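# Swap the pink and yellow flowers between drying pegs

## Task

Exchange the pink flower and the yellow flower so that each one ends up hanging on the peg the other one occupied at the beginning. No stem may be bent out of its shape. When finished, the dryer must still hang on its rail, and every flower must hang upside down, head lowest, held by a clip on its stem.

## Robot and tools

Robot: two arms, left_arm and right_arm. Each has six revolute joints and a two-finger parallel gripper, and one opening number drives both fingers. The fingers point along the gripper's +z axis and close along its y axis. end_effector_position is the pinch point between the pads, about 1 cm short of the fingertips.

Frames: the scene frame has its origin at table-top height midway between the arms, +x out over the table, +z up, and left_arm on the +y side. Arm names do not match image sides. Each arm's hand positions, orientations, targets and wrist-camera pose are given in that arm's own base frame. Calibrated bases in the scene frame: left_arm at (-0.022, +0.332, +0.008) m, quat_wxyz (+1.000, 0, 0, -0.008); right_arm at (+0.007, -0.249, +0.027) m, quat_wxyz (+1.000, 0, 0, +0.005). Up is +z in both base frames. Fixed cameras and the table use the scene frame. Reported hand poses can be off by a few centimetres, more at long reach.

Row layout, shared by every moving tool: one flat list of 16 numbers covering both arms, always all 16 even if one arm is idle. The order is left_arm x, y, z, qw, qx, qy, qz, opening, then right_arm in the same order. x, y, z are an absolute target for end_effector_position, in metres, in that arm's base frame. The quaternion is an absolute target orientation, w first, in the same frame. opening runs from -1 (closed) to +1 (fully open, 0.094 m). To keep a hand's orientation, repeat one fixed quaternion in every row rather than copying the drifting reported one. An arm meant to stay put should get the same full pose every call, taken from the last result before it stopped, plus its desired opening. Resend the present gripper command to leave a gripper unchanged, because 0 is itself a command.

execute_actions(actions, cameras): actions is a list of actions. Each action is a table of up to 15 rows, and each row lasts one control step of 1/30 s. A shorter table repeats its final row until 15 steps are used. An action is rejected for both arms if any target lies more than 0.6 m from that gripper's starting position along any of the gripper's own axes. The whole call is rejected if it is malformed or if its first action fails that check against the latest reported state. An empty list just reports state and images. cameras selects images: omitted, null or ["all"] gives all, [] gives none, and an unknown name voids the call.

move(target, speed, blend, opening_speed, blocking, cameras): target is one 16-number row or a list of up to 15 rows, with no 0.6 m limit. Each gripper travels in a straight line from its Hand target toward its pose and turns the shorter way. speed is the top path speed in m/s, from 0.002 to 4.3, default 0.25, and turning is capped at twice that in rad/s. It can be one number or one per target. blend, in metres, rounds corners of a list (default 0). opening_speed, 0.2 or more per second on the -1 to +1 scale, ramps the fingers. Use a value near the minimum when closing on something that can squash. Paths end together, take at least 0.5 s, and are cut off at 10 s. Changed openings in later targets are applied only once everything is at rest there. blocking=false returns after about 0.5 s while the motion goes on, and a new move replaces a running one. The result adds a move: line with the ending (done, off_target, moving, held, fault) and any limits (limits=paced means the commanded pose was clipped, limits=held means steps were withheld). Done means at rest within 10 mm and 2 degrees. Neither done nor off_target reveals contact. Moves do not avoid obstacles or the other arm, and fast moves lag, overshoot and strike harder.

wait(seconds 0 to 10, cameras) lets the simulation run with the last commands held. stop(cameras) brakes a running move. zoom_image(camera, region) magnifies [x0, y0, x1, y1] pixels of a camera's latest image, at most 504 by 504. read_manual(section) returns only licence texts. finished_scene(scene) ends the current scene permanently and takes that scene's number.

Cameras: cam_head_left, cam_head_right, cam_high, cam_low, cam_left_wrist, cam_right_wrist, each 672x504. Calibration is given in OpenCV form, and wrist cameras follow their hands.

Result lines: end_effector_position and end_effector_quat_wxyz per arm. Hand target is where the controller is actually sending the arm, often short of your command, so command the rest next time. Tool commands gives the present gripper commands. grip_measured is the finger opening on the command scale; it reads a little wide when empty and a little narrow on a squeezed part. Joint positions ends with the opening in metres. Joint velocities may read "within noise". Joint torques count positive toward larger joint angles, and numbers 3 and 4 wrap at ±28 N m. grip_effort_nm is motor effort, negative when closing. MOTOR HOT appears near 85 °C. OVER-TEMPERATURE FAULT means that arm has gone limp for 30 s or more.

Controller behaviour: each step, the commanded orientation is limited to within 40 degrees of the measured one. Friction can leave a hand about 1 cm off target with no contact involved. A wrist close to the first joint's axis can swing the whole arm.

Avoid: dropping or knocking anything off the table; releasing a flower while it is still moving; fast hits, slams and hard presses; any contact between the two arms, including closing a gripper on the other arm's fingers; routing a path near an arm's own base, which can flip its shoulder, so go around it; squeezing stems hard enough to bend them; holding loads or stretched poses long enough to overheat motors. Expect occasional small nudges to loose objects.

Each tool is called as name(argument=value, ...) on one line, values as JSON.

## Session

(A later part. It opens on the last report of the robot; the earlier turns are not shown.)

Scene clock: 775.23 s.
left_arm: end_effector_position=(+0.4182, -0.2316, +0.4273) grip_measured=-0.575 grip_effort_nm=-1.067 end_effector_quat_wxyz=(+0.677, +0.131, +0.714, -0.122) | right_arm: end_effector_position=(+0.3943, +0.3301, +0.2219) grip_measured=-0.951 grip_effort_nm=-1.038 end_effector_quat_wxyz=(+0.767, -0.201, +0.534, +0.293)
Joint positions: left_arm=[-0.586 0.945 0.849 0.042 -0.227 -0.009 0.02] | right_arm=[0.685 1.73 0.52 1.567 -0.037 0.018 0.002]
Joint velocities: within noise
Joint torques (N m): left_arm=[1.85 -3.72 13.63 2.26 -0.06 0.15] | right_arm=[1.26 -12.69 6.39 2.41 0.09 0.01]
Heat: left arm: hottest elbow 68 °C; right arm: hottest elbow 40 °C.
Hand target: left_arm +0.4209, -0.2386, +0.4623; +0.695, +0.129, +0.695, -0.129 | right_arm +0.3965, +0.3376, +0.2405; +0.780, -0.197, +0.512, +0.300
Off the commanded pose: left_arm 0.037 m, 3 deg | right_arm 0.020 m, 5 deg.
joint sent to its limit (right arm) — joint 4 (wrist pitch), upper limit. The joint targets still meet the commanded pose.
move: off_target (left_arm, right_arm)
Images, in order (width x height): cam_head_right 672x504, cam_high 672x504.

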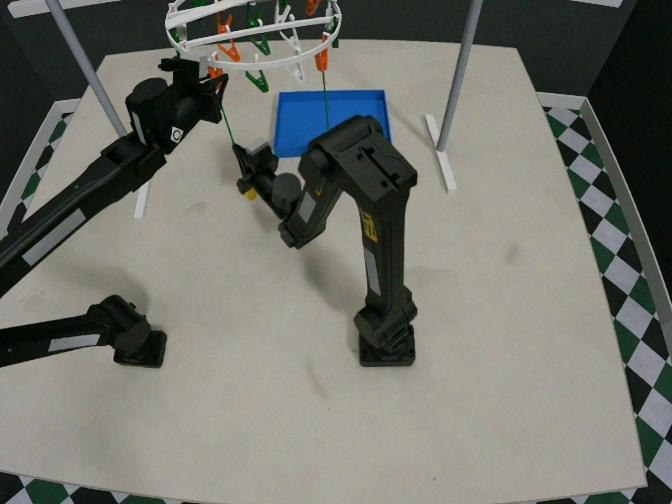

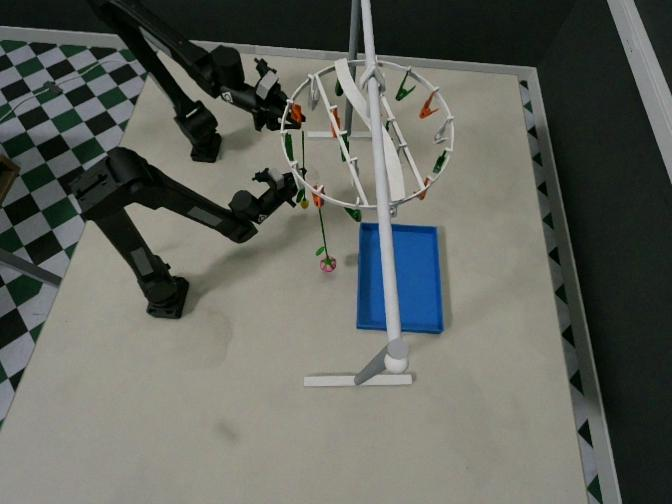

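wait(seconds=0.1)

zoom_image(camera="cam_left_wrist", region=[180, 300, 480, 504])

zoom_image(camera="cam_high", region=[285, 95, 315, 140])

zoom_image(camera="cam_low", region=[295, 130, 345, 205])

zoom_image(camera="cam_head_right", region=[205, 65, 240, 110])

Scene clock: 805.53 s.
left_arm: end_effector_position=(+0.4182, -0.2316, +0.4273) grip_measured=-0.575 grip_effort_nm=-1.067 end_effector_quat_wxyz=(+0.677, +0.131, +0.714, -0.122) | right_arm: end_effector_position=(+0.3943, +0.3301, +0.2219) grip_measured=-0.951 grip_effort_nm=-1.033 end_effector_quat_wxyz=(+0.767, -0.201, +0.534, +0.293)
Joint positions: left_arm=[-0.586 0.945 0.849 0.042 -0.227 -0.009 0.02] | right_arm=[0.685 1.73 0.52 1.567 -0.037 0.018 0.002]
Joint velocities: within noise
Joint torques (N m): left_arm=[1.85 -3.78 13.64 2.25 -0.06 0.15] | right_arm=[1.2 -12.51 6.45 2.36 0.08 0.01]
Heat: left arm: hottest elbow 71 °C; right arm: hottest elbow 39 °C.
Hand target: left_arm +0.4209, -0.2386, +0.4623; +0.695, +0.129, +0.695, -0.129 | right_arm +0.3964, +0.3376, +0.2405; +0.780, -0.197, +0.512, +0.300
Tool commands: left_gripper/opening=-0.72 right_gripper/opening=-0.98
Off the commanded pose: left_arm 0.037 m, 3 deg | right_arm 0.020 m, 5 deg.
wait: 0.10 s; at rest from the start
camera_calibration:
cam_left_wrist: T_world_to_cam=[[-0.347066, -0.93768, -0.0173456, -0.0647572], [-0.433934, 0.176955, -0.883396, 0.638631], [0.831412, -0.29907, -0.468307, -0.126311], [0, 0, 0, 1]] pos_world=[0.359665, -0.211506, 0.503889]
cam_right_wrist: T_world_to_cam=[[0.665923, -0.745994, 0.00624084, -0.0187936], [-0.0497862, -0.0527862, -0.997364, 0.299573], [0.744357, 0.663857, -0.0722918, -0.409666], [0, 0, 0, 1]] pos_world=[0.332367, 0.273753, 0.269286]

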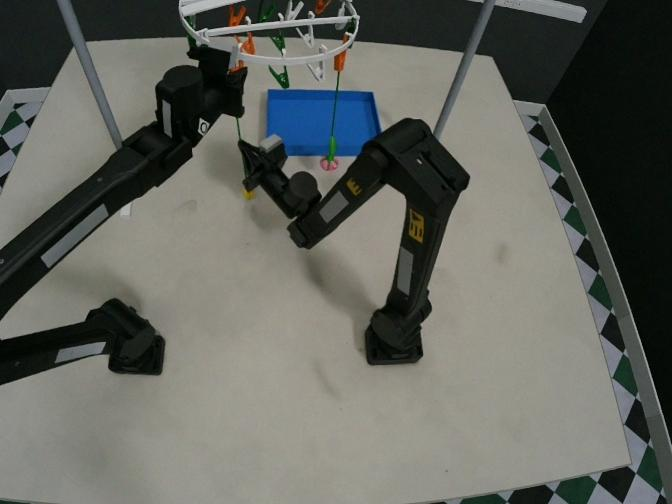

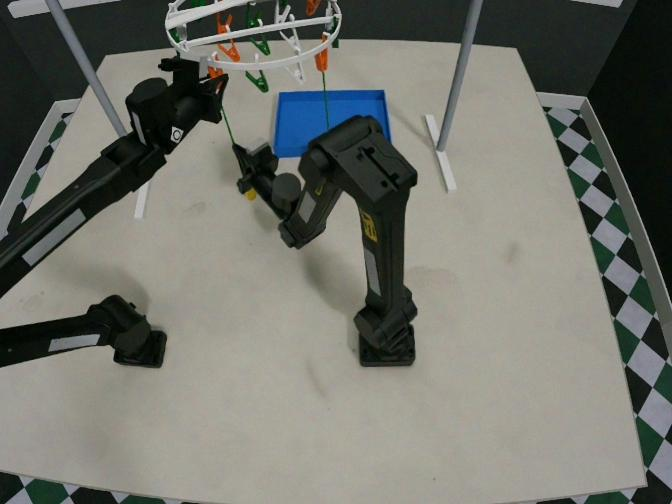

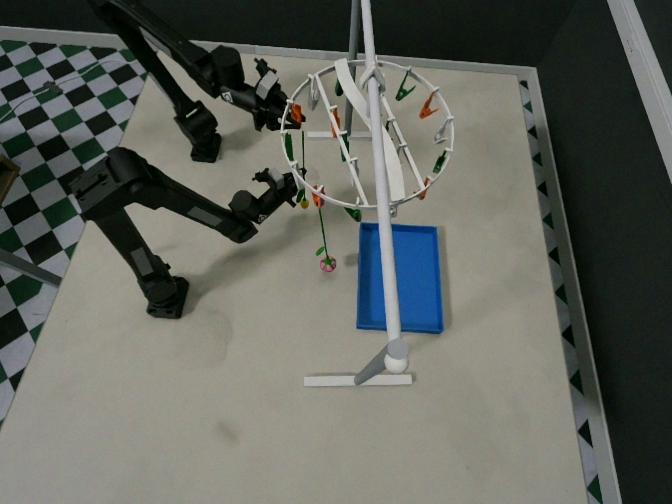

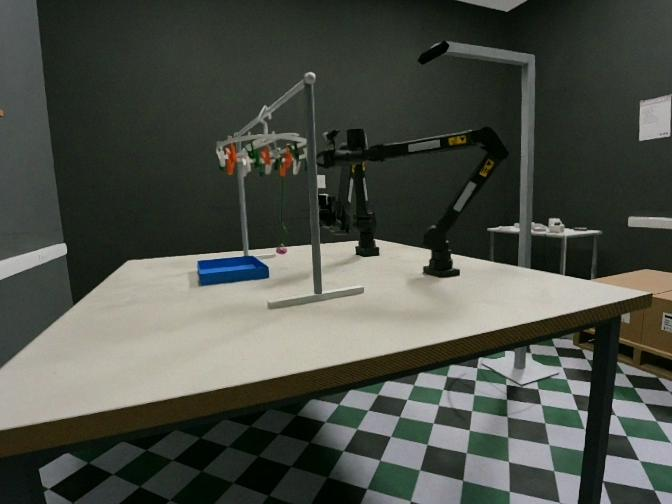

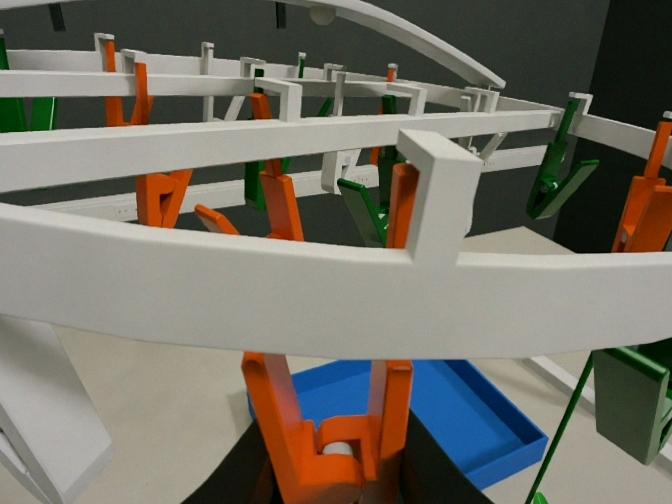

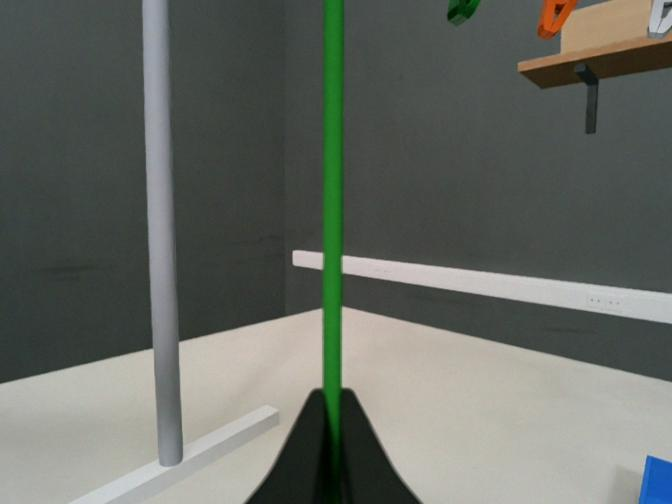

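Scaled by 1.680 from the camera's 672x504 image, which has a finer 960x720 frame.

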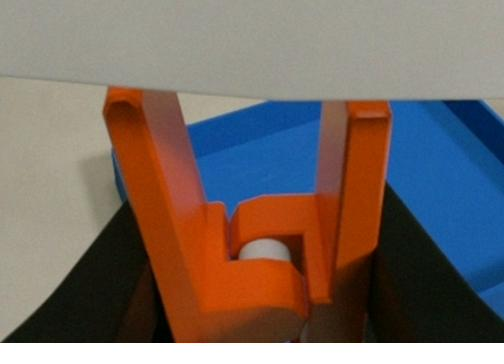

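Scaled by 11.200 from the camera's 672x504 image, which has a finer 960x720 frame.

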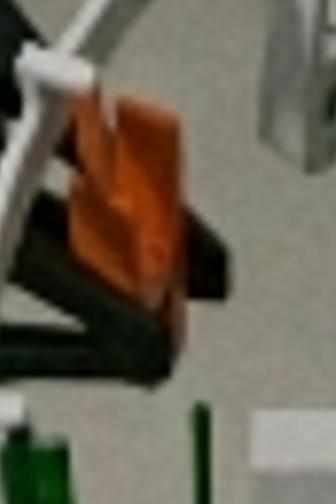

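Scaled by 6.720 from the camera's 672x504 image, which has a finer 960x720 frame.

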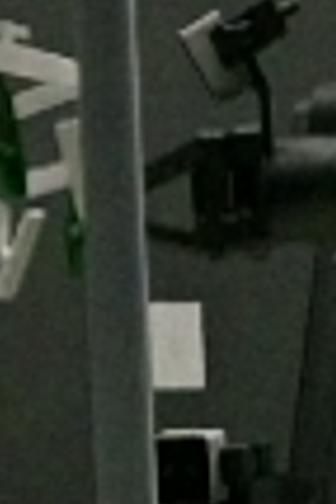

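Scaled by 11.200 from the camera's 672x504 image, which has a finer 960x720 frame.

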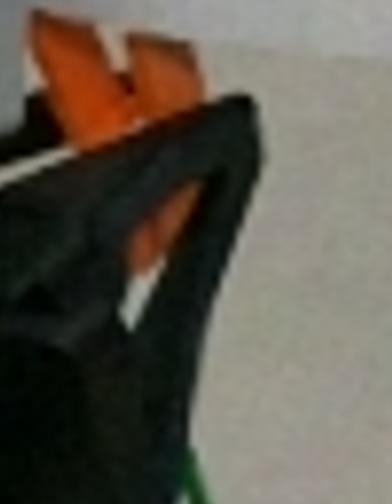

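move(target=[0.423,-0.240,0.463,0.695,0.1289,0.695,-0.1289,-0.72,0.394,0.332,0.254,0.787,-0.1925,0.501,0.3021,-0.98], speed=0.04, cameras=["cam_head_right","cam_high","cam_left_wrist","cam_head_left"])

zoom_image(camera="cam_high", region=[285, 95, 315, 140])

zoom_image(camera="cam_head_left", region=[225, 60, 265, 150])

zoom_image(camera="cam_left_wrist", region=[240, 344, 440, 504])

Scene clock: 814.83 s.
left_arm: end_effector_position=(+0.4182, -0.2316, +0.4273) grip_measured=-0.575 grip_effort_nm=-1.067 end_effector_quat_wxyz=(+0.677, +0.131, +0.714, -0.122) | right_arm: end_effector_position=(+0.3913, +0.3283, +0.2385) grip_measured=-0.951 grip_effort_nm=-1.033 end_effector_quat_wxyz=(+0.776, -0.198, +0.520, +0.297)
Joint positions: left_arm=[-0.586 0.945 0.849 0.042 -0.227 -0.009 0.02] | right_arm=[0.685 1.696 0.52 1.567 -0.04 0.018 0.002]
Joint velocities: within noise
Joint torques (N m): left_arm=[1.9 -3.78 13.64 2.24 -0.06 0.15] | right_arm=[0.67 -12.4 6.01 2.4 -0.06 0.05]
Heat: left arm: hottest elbow 71 °C; right arm: hottest elbow 39 °C.
Hand target: left_arm +0.4209, -0.2386, +0.4623; +0.695, +0.129, +0.695, -0.129 | right_arm +0.3936, +0.3318, +0.2539; +0.787, -0.193, +0.502, +0.302
Off the commanded pose: left_arm 0.037 m, 3 deg | right_arm 0.016 m, 3 deg.
joint sent to its limit (right arm) — joint 4 (wrist pitch), upper limit. The joint targets still meet the commanded pose.
move: off_target (left_arm, right_arm)
camera_calibration:
cam_left_wrist: T_world_to_cam=[[-0.347066, -0.93768, -0.0173456, -0.0647572], [-0.433934, 0.176955, -0.883396, 0.638631], [0.831412, -0.29907, -0.468307, -0.126311], [0, 0, 0, 1]] pos_world=[0.359665, -0.211506, 0.503889]
Images, in order (width x height): cam_head_left 672x504, cam_head_right 672x504, cam_high 672x504, cam_left_wrist 672x504.

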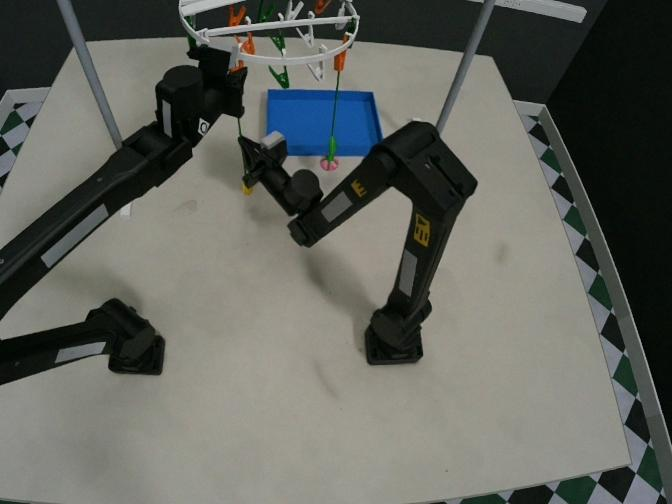

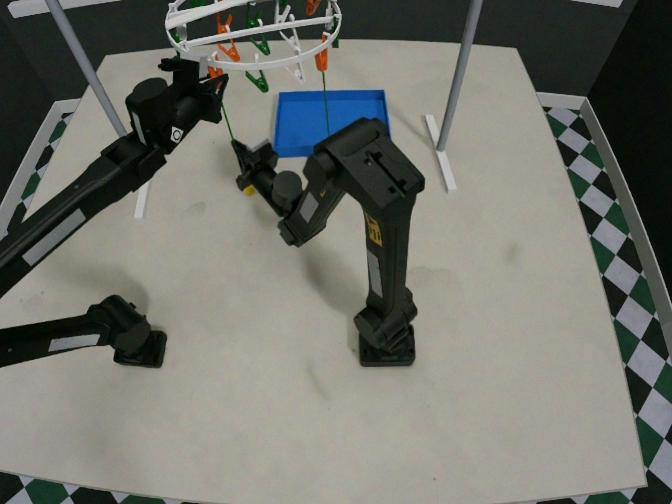

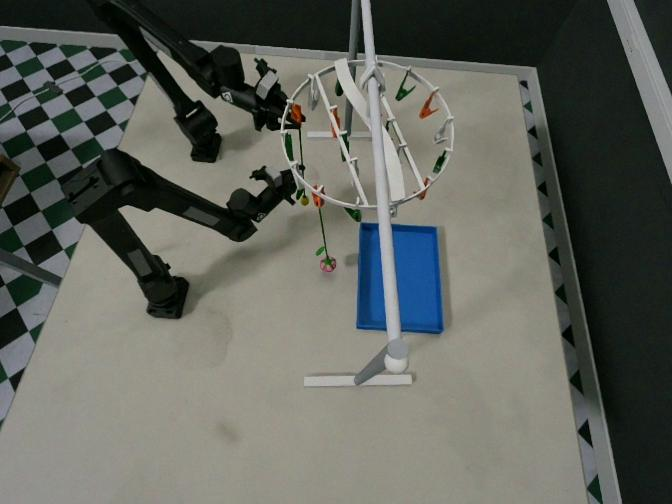

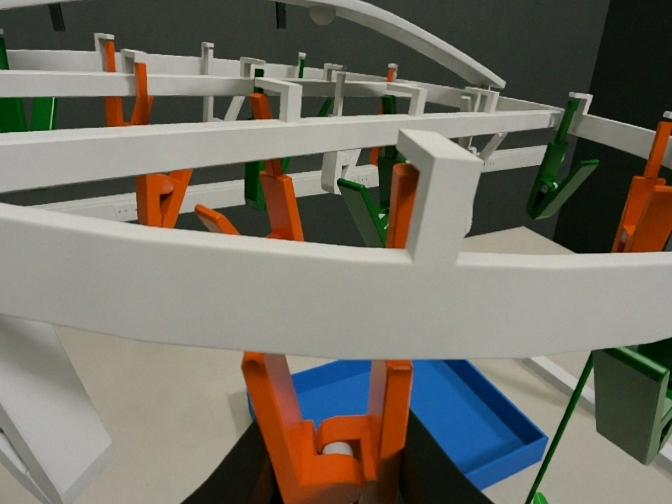

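Scaled by 11.200 from the camera's 672x504 image, which has a finer 960x720 frame.

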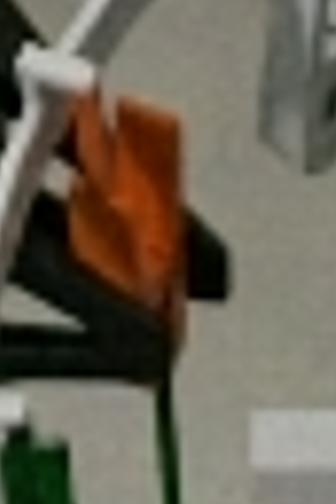

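Scaled by 5.600 from the camera's 672x504 image, which has a finer 960x720 frame.

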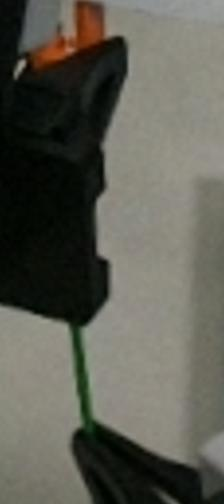

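Scaled by 2.520 from the camera's 672x504 image, which has a finer 960x720 frame.

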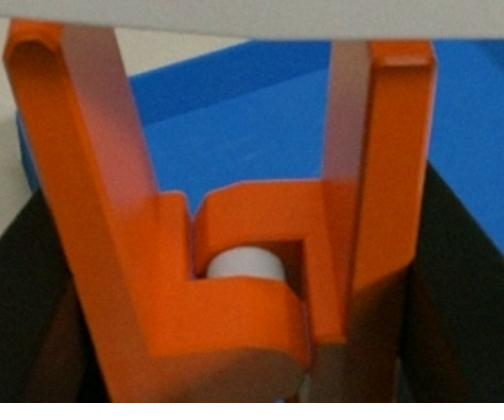

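move(target=[0.423,-0.240,0.463,0.695,0.1289,0.695,-0.1289,-0.72,0.394,0.318,0.252,0.787,-0.1925,0.501,0.3021,-0.98], speed=0.04, cameras=["cam_head_right","cam_high","cam_head_left"])

zoom_image(camera="cam_high", region=[285, 95, 315, 140])

zoom_image(camera="cam_head_left", region=[225, 60, 265, 150])

zoom_image(camera="cam_head_right", region=[200, 60, 250, 160])

Scene clock: 821.83 s.
left_arm: end_effector_position=(+0.4182, -0.2316, +0.4273) grip_measured=-0.575 grip_effort_nm=-1.067 end_effector_quat_wxyz=(+0.677, +0.131, +0.714, -0.122) | right_arm: end_effector_position=(+0.3934, +0.3229, +0.2461) grip_measured=-0.951 grip_effort_nm=-1.038 end_effector_quat_wxyz=(+0.780, -0.202, +0.512, +0.297)
Joint positions: left_arm=[-0.586 0.945 0.849 0.042 -0.227 -0.009 0.02] | right_arm=[0.665 1.68 0.52 1.567 -0.068 0.018 0.002]
Joint velocities: within noise
Joint torques (N m): left_arm=[1.79 -3.72 13.64 2.25 -0.06 0.15] | right_arm=[-0.09 -12.1 4.27 2.37 -0.06 0.16]
Heat: left arm: hottest elbow 72 °C; right arm: hottest elbow 39 °C.
Hand target: left_arm +0.4209, -0.2386, +0.4623; +0.695, +0.129, +0.695, -0.129 | right_arm +0.3940, +0.3180, +0.2523; +0.785, -0.194, +0.506, +0.301
Off the commanded pose: left_arm 0.037 m, 3 deg | right_arm 0.008 m, 2 deg.
joint sent to its limit (right arm) — joint 4 (wrist pitch), upper limit. The joint targets still meet the commanded pose.
move: off_target (left_arm)
Images, in order (width x height): cam_head_left 672x504, cam_head_right 672x504, cam_high 672x504.

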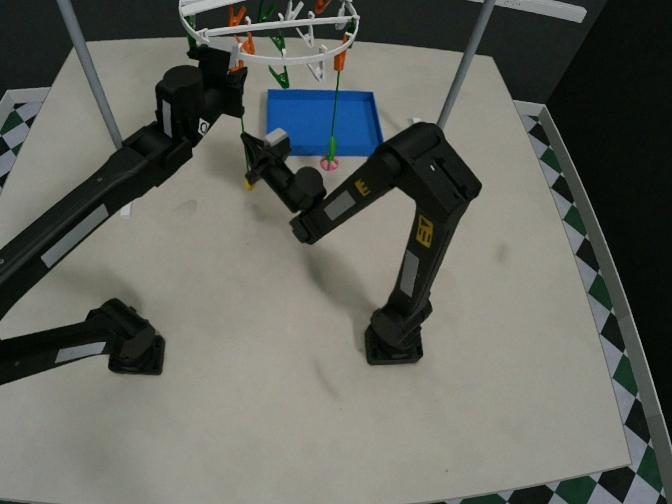

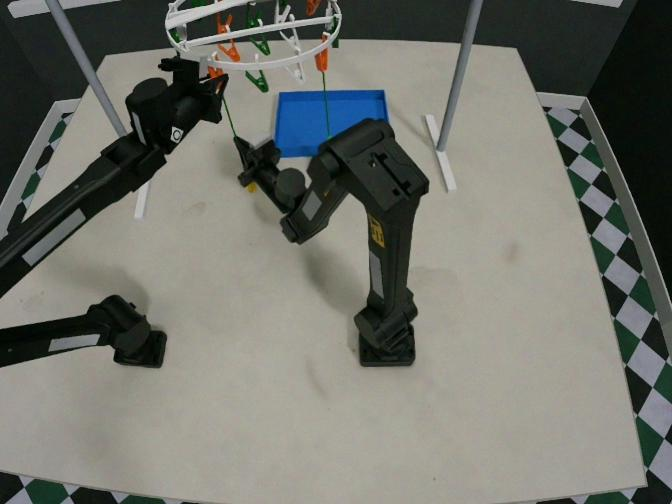

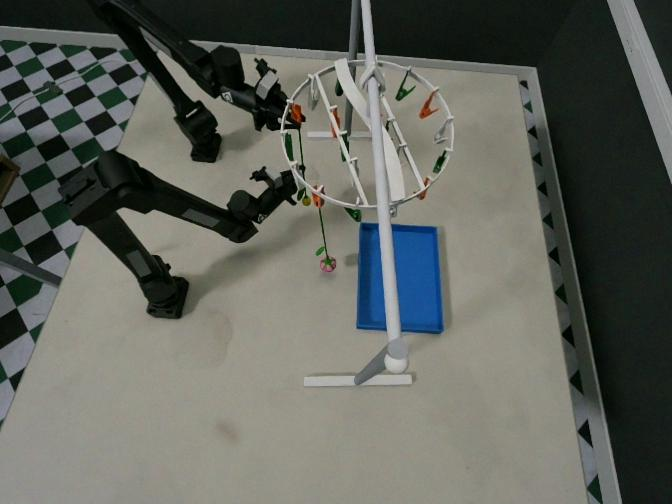

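Scaled by 11.200 from the camera's 672x504 image, which has a finer 960x720 frame.

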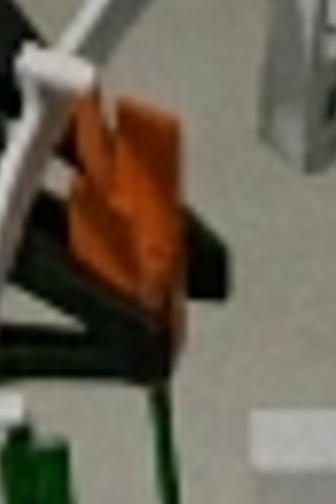

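Scaled by 5.600 from the camera's 672x504 image, which has a finer 960x720 frame.

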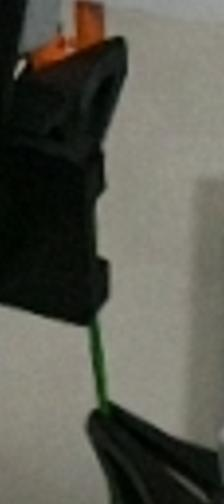

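Scaled by 5.040 from the camera's 672x504 image, which has a finer 960x720 frame.

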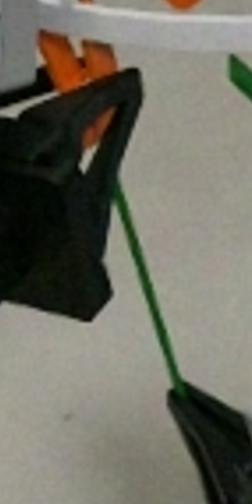

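zoom_image(camera="cam_head_right", region=[208, 70, 233, 105])

wait(seconds=0.1, cameras=["cam_right_wrist","cam_left_wrist"])

Scaled by 14.400 from the camera's 672x504 image, which has a finer 960x720 frame.

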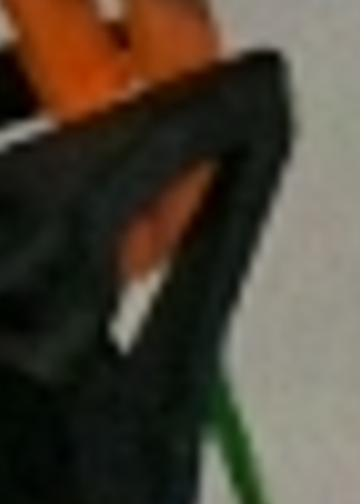

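Scene clock: 825.47 s.
left_arm: end_effector_position=(+0.4182, -0.2316, +0.4273) grip_measured=-0.575 grip_effort_nm=-1.062 end_effector_quat_wxyz=(+0.677, +0.131, +0.714, -0.122) | right_arm: end_effector_position=(+0.3934, +0.3229, +0.2461) grip_measured=-0.951 grip_effort_nm=-1.033 end_effector_quat_wxyz=(+0.780, -0.202, +0.512, +0.297)
Joint positions: left_arm=[-0.586 0.945 0.849 0.042 -0.227 -0.009 0.02] | right_arm=[0.665 1.68 0.52 1.567 -0.068 0.018 0.002]
Joint velocities: within noise
Joint torques (N m): left_arm=[1.79 -3.72 13.63 2.26 -0.06 0.15] | right_arm=[0.03 -12.34 4.27 2.35 -0.06 0.16]
Heat: left arm: hottest elbow 72 °C; right arm: hottest elbow 38 °C.
Hand target: left_arm +0.4209, -0.2386, +0.4623; +0.695, +0.129, +0.695, -0.129 | right_arm +0.3941, +0.3180, +0.2523; +0.785, -0.194, +0.506, +0.301
Tool commands: left_gripper/opening=-0.72 right_gripper/opening=-0.98
Off the commanded pose: left_arm 0.037 m, 3 deg | right_arm 0.008 m, 2 deg.
wait: 0.10 s; at rest from the start
camera_calibration:
cam_left_wrist: T_world_to_cam=[[-0.347066, -0.93768, -0.0173456, -0.0647572], [-0.433934, 0.176955, -0.883396, 0.638631], [0.831412, -0.29907, -0.468307, -0.126311], [0, 0, 0, 1]] pos_world=[0.359665, -0.211506, 0.503889]
cam_right_wrist: T_world_to_cam=[[0.671636, -0.740596, 0.0205308, -0.031184], [-0.00360245, -0.0309755, -0.999514, 0.298592], [0.740872, 0.671236, -0.0234722, -0.415506], [0, 0, 0, 1]] pos_world=[0.329857, 0.265057, 0.289334]
Images, in order (width x height): cam_left_wrist 672x504, cam_right_wrist 672x504.

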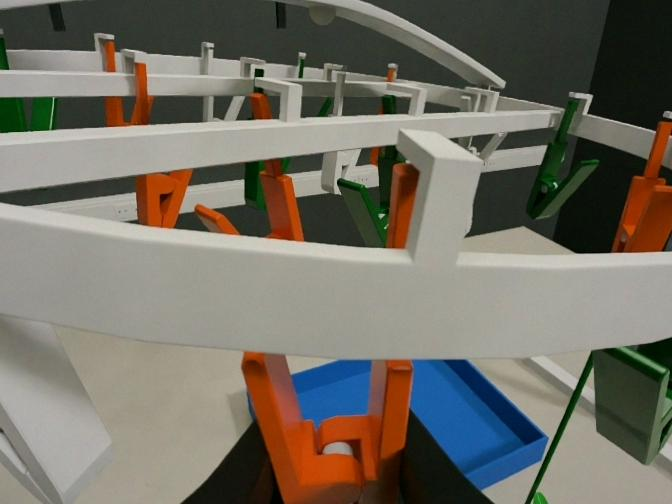

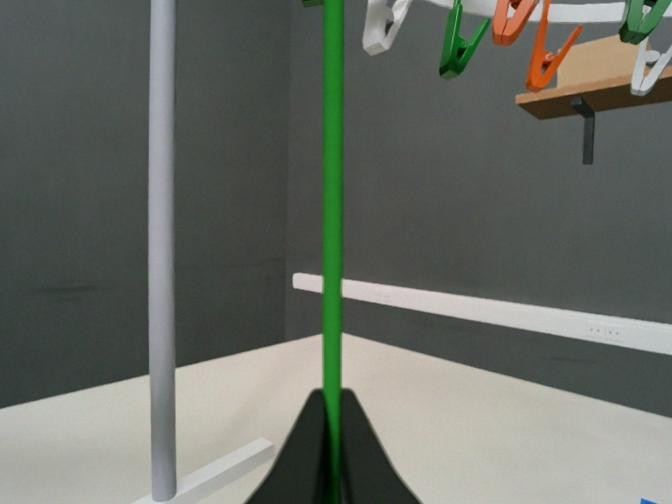

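move(target=[0.423,-0.240,0.463,0.695,0.1289,0.695,-0.1289,-0.72,0.398,0.318,0.267,0.787,-0.1925,0.501,0.3021,-0.98], speed=0.03, cameras=["cam_head_right","cam_high","cam_head_left","cam_left_wrist","cam_right_wrist"])

zoom_image(camera="cam_high", region=[285, 95, 315, 140])

zoom_image(camera="cam_head_left", region=[225, 60, 265, 150])

zoom_image(camera="cam_head_right", region=[200, 60, 250, 160])

Scene clock: 832.17 s.
left_arm: end_effector_position=(+0.4186, -0.2319, +0.4337) grip_measured=-0.575 grip_effort_nm=-1.067 end_effector_quat_wxyz=(+0.681, +0.129, +0.710, -0.123) | right_arm: end_effector_position=(+0.3935, +0.3203, +0.2557) grip_measured=-0.951 grip_effort_nm=-1.033 end_effector_quat_wxyz=(+0.783, -0.201, +0.509, +0.297)
Joint positions: left_arm=[-0.586 0.945 0.859 0.042 -0.227 -0.009 0.02] | right_arm=[0.659 1.65 0.52 1.545 -0.074 0.019 0.002]
Joint velocities: within noise
Joint torques (N m): left_arm=[1.85 -3.55 13.01 2.26 -0.05 0.15] | right_arm=[-0.15 -12.51 5.59 1.61 -0.06 0.19]
Heat: left arm: hottest elbow 72 °C; right arm: hottest elbow 38 °C.
Hand target: left_arm +0.4215, -0.2390, +0.4624; +0.695, +0.129, +0.695, -0.129 | right_arm +0.3978, +0.3178, +0.2670; +0.788, -0.193, +0.501, +0.302
Off the commanded pose: left_arm 0.031 m, 3 deg | right_arm 0.012 m, 2 deg.
move: off_target (left_arm, right_arm)
camera_calibration:
cam_left_wrist: T_world_to_cam=[[-0.346918, -0.937776, -0.0149413, -0.0658376], [-0.426366, 0.171878, -0.888071, 0.642207], [0.83538, -0.301717, -0.459463, -0.129869], [0, 0, 0, 1]] pos_world=[0.359465, -0.211306, 0.509672]
cam_right_wrist: T_world_to_cam=[[0.671198, -0.740915, 0.0231832, -0.0337946], [0.00421591, -0.0274587, -0.999614, 0.303941], [0.741266, 0.671037, -0.0153066, -0.415846], [0, 0, 0, 1]] pos_world=[0.329654, 0.262355, 0.298242]
Images, in order (width x height): cam_head_left 672x504, cam_head_right 672x504, cam_high 672x504, cam_left_wrist 672x504, cam_right_wrist 672x504.

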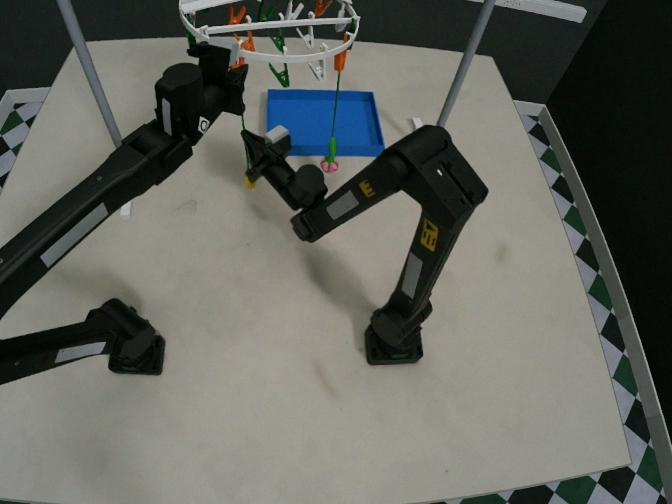

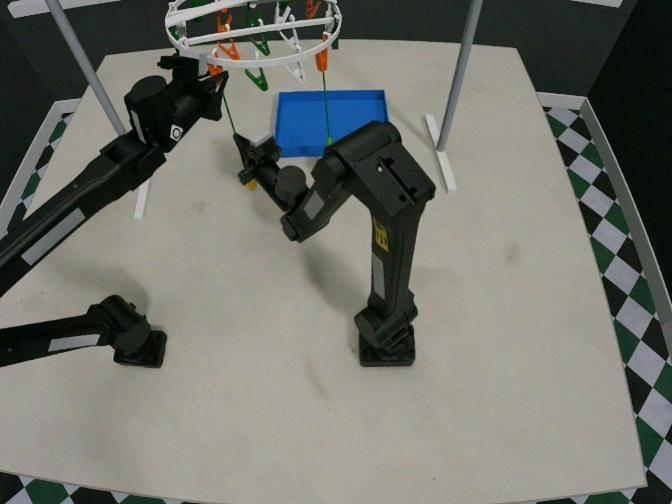

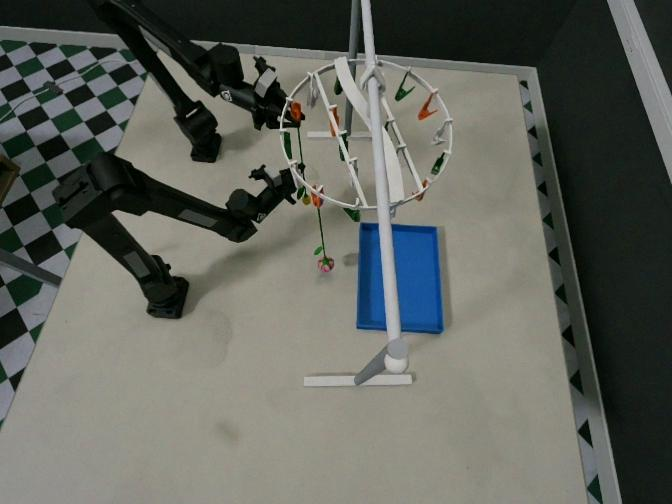

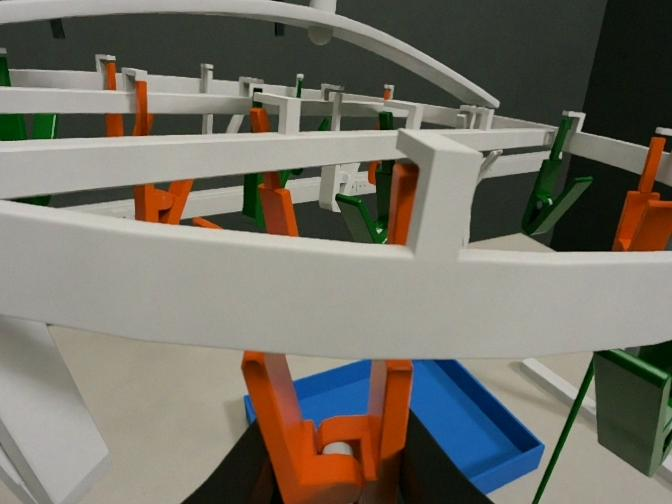

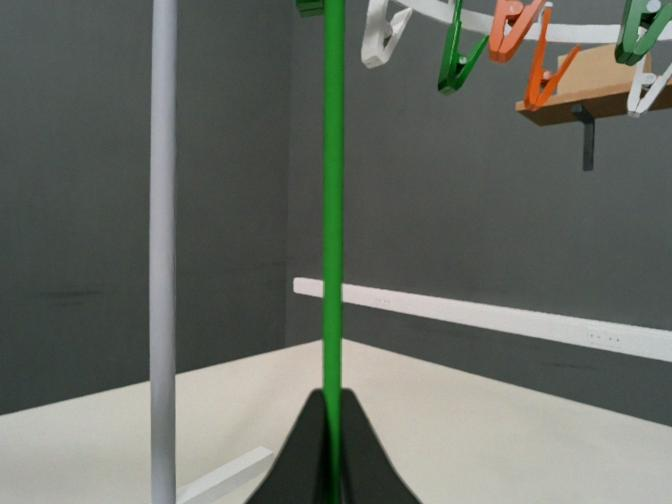

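Scaled by 11.200 from the camera's 672x504 image, which has a finer 960x720 frame.

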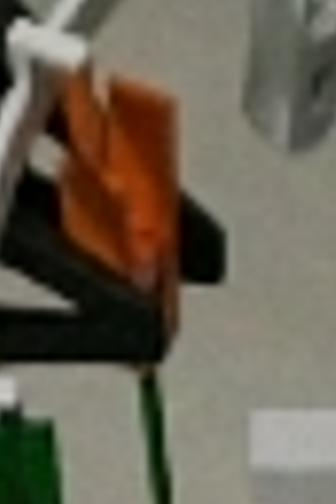

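Scaled by 5.600 from the camera's 672x504 image, which has a finer 960x720 frame.

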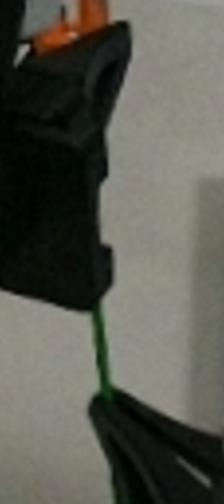

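Scaled by 5.040 from the camera's 672x504 image, which has a finer 960x720 frame.

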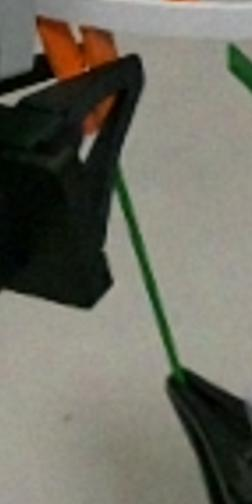

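move(target=[[0.423,-0.240,0.463,0.695,0.1289,0.695,-0.1289,-0.72,0.397,0.318,0.262,0.787,-0.1925,0.501,0.3021,-0.98],[0.423,-0.240,0.463,0.695,0.1289,0.695,-0.1289,0.1,0.397,0.318,0.262,0.787,-0.1925,0.501,0.3021,-0.98],[0.365,-0.212,0.463,0.695,0.1289,0.695,-0.1289,0.1,0.397,0.318,0.262,0.787,-0.1925,0.501,0.3021,-0.98]], speed=0.06, opening_speed=0.4)

zoom_image(camera="cam_high", region=[285, 95, 315, 140])

zoom_image(camera="cam_head_left", region=[225, 40, 265, 130])

zoom_image(camera="cam_head_right", region=[200, 60, 250, 160])

Scene clock: 844.27 s.
left_arm: end_effector_position=(+0.3697, -0.2104, +0.4608) grip_measured=+0.098 grip_effort_nm=0.051 end_effector_quat_wxyz=(+0.695, +0.123, +0.696, -0.129) | right_arm: end_effector_position=(+0.3933, +0.3203, +0.2562) grip_measured=-0.951 grip_effort_nm=-1.023 end_effector_quat_wxyz=(+0.783, -0.201, +0.508, +0.298)
Joint positions: left_arm=[-0.621 0.783 0.823 -0.041 -0.262 -0.009 0.052] | right_arm=[0.659 1.65 0.52 1.547 -0.074 0.019 0.002]
Joint velocities: within noise
Joint torques (N m): left_arm=[1.9 -3.37 9.26 1.68 -0.06 0.16] | right_arm=[-0.09 -10.99 5.33 2.35 0.01 0.17]
Heat: left arm: hottest elbow 73 °C; right arm: hottest elbow 38 °C.
Hand target: left_arm +0.3651, -0.2120, +0.4630; +0.695, +0.129, +0.695, -0.129 | right_arm +0.3969, +0.3179, +0.2620; +0.788, -0.193, +0.501, +0.302
Off the commanded pose: left_arm 0.005 m, 1 deg | right_arm 0.007 m, 1 deg.
move: done; target 2's new opening was sent with left_arm's hand 0.031 m and 3 deg from that target
camera_calibration:
cam_left_wrist: T_world_to_cam=[[-0.346539, -0.938022, -0.00505723, -0.0669654], [-0.393827, 0.150383, -0.906799, 0.633748], [0.851358, -0.31225, -0.421532, -0.0957084], [0, 0, 0, 1]] pos_world=[0.307863, -0.188005, 0.533999]
cam_right_wrist: T_world_to_cam=[[0.671535, -0.740611, 0.0231524, -0.0339294], [0.0056166, -0.0261573, -0.999642, 0.303444], [0.740952, 0.671425, -0.0134059, -0.416051], [0, 0, 0, 1]] pos_world=[0.329354, 0.262155, 0.298543]

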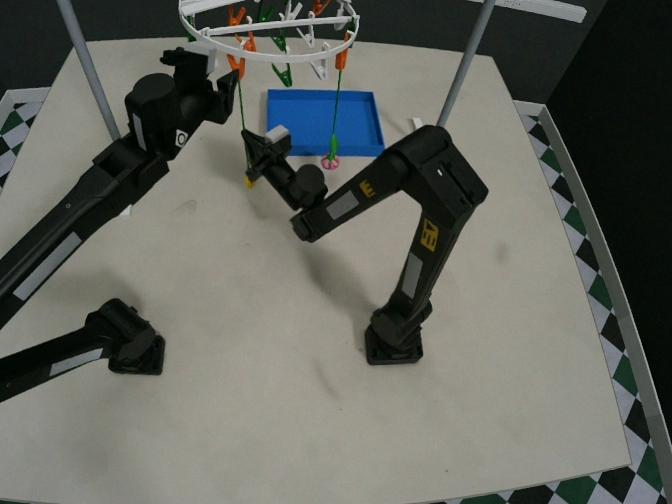

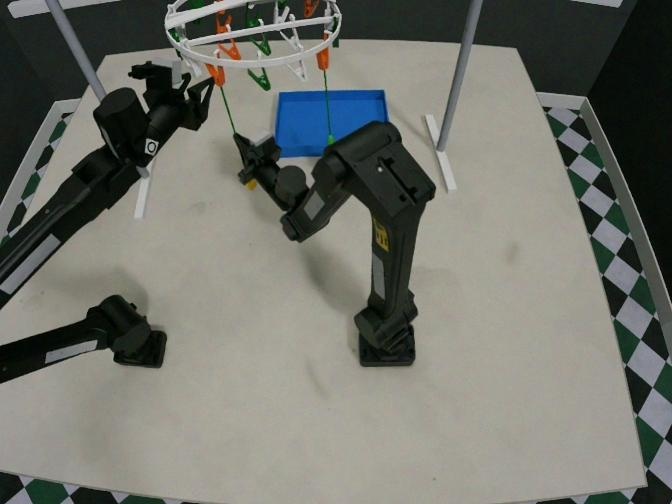

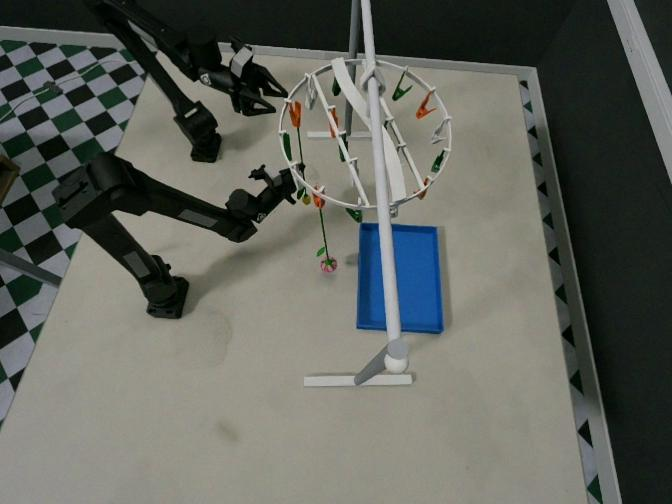

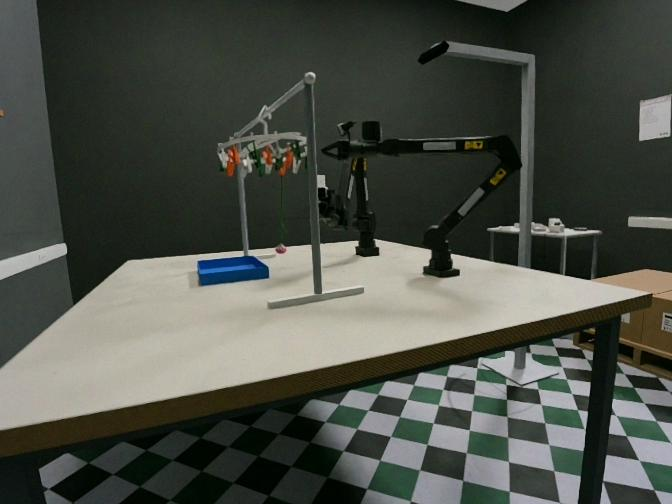

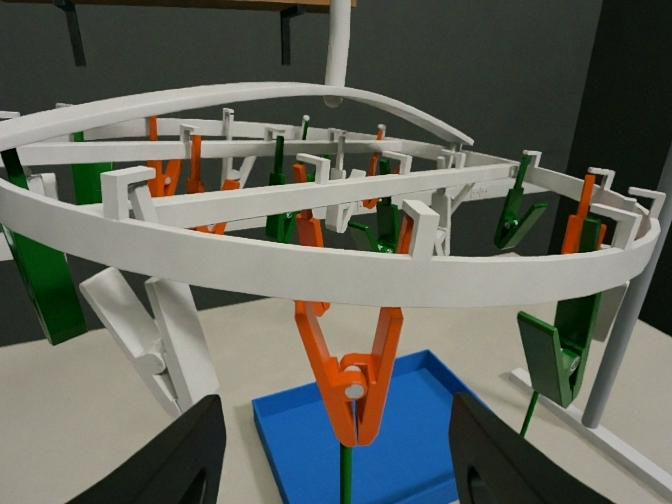

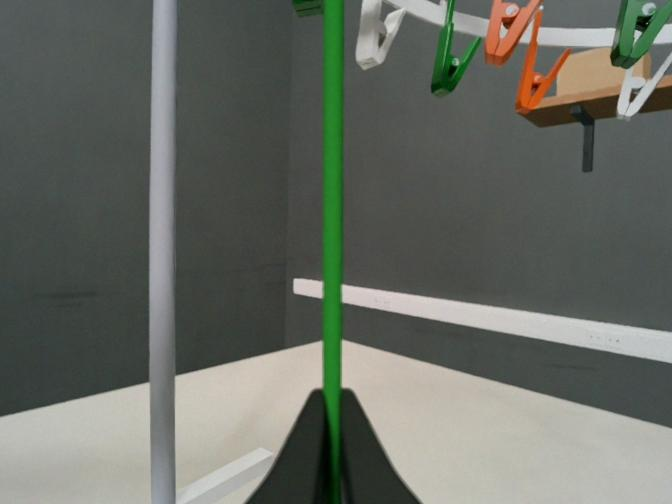

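Scaled by 11.200 from the camera's 672x504 image, which has a finer 960x720 frame.

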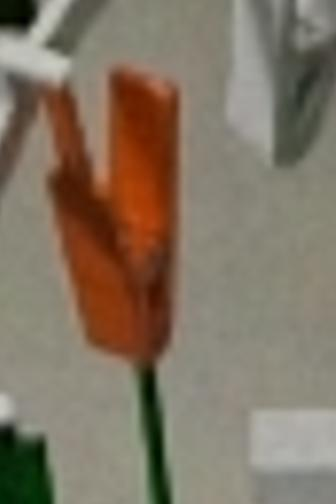

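Scaled by 5.600 from the camera's 672x504 image, which has a finer 960x720 frame.

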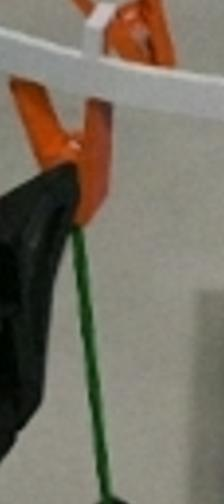

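Scaled by 5.040 from the camera's 672x504 image, which has a finer 960x720 frame.

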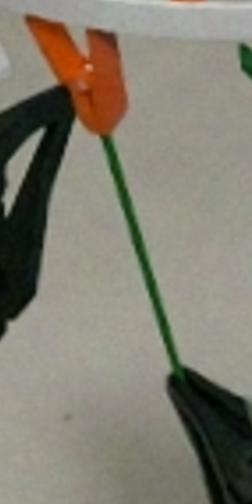

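zoom_image(camera="cam_left_wrist", region=[270, 300, 430, 504])

Scaled by 2.471 from the camera's 672x504 image, which has a finer 960x720 frame.

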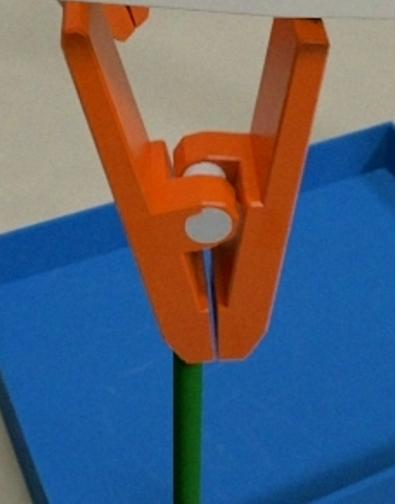

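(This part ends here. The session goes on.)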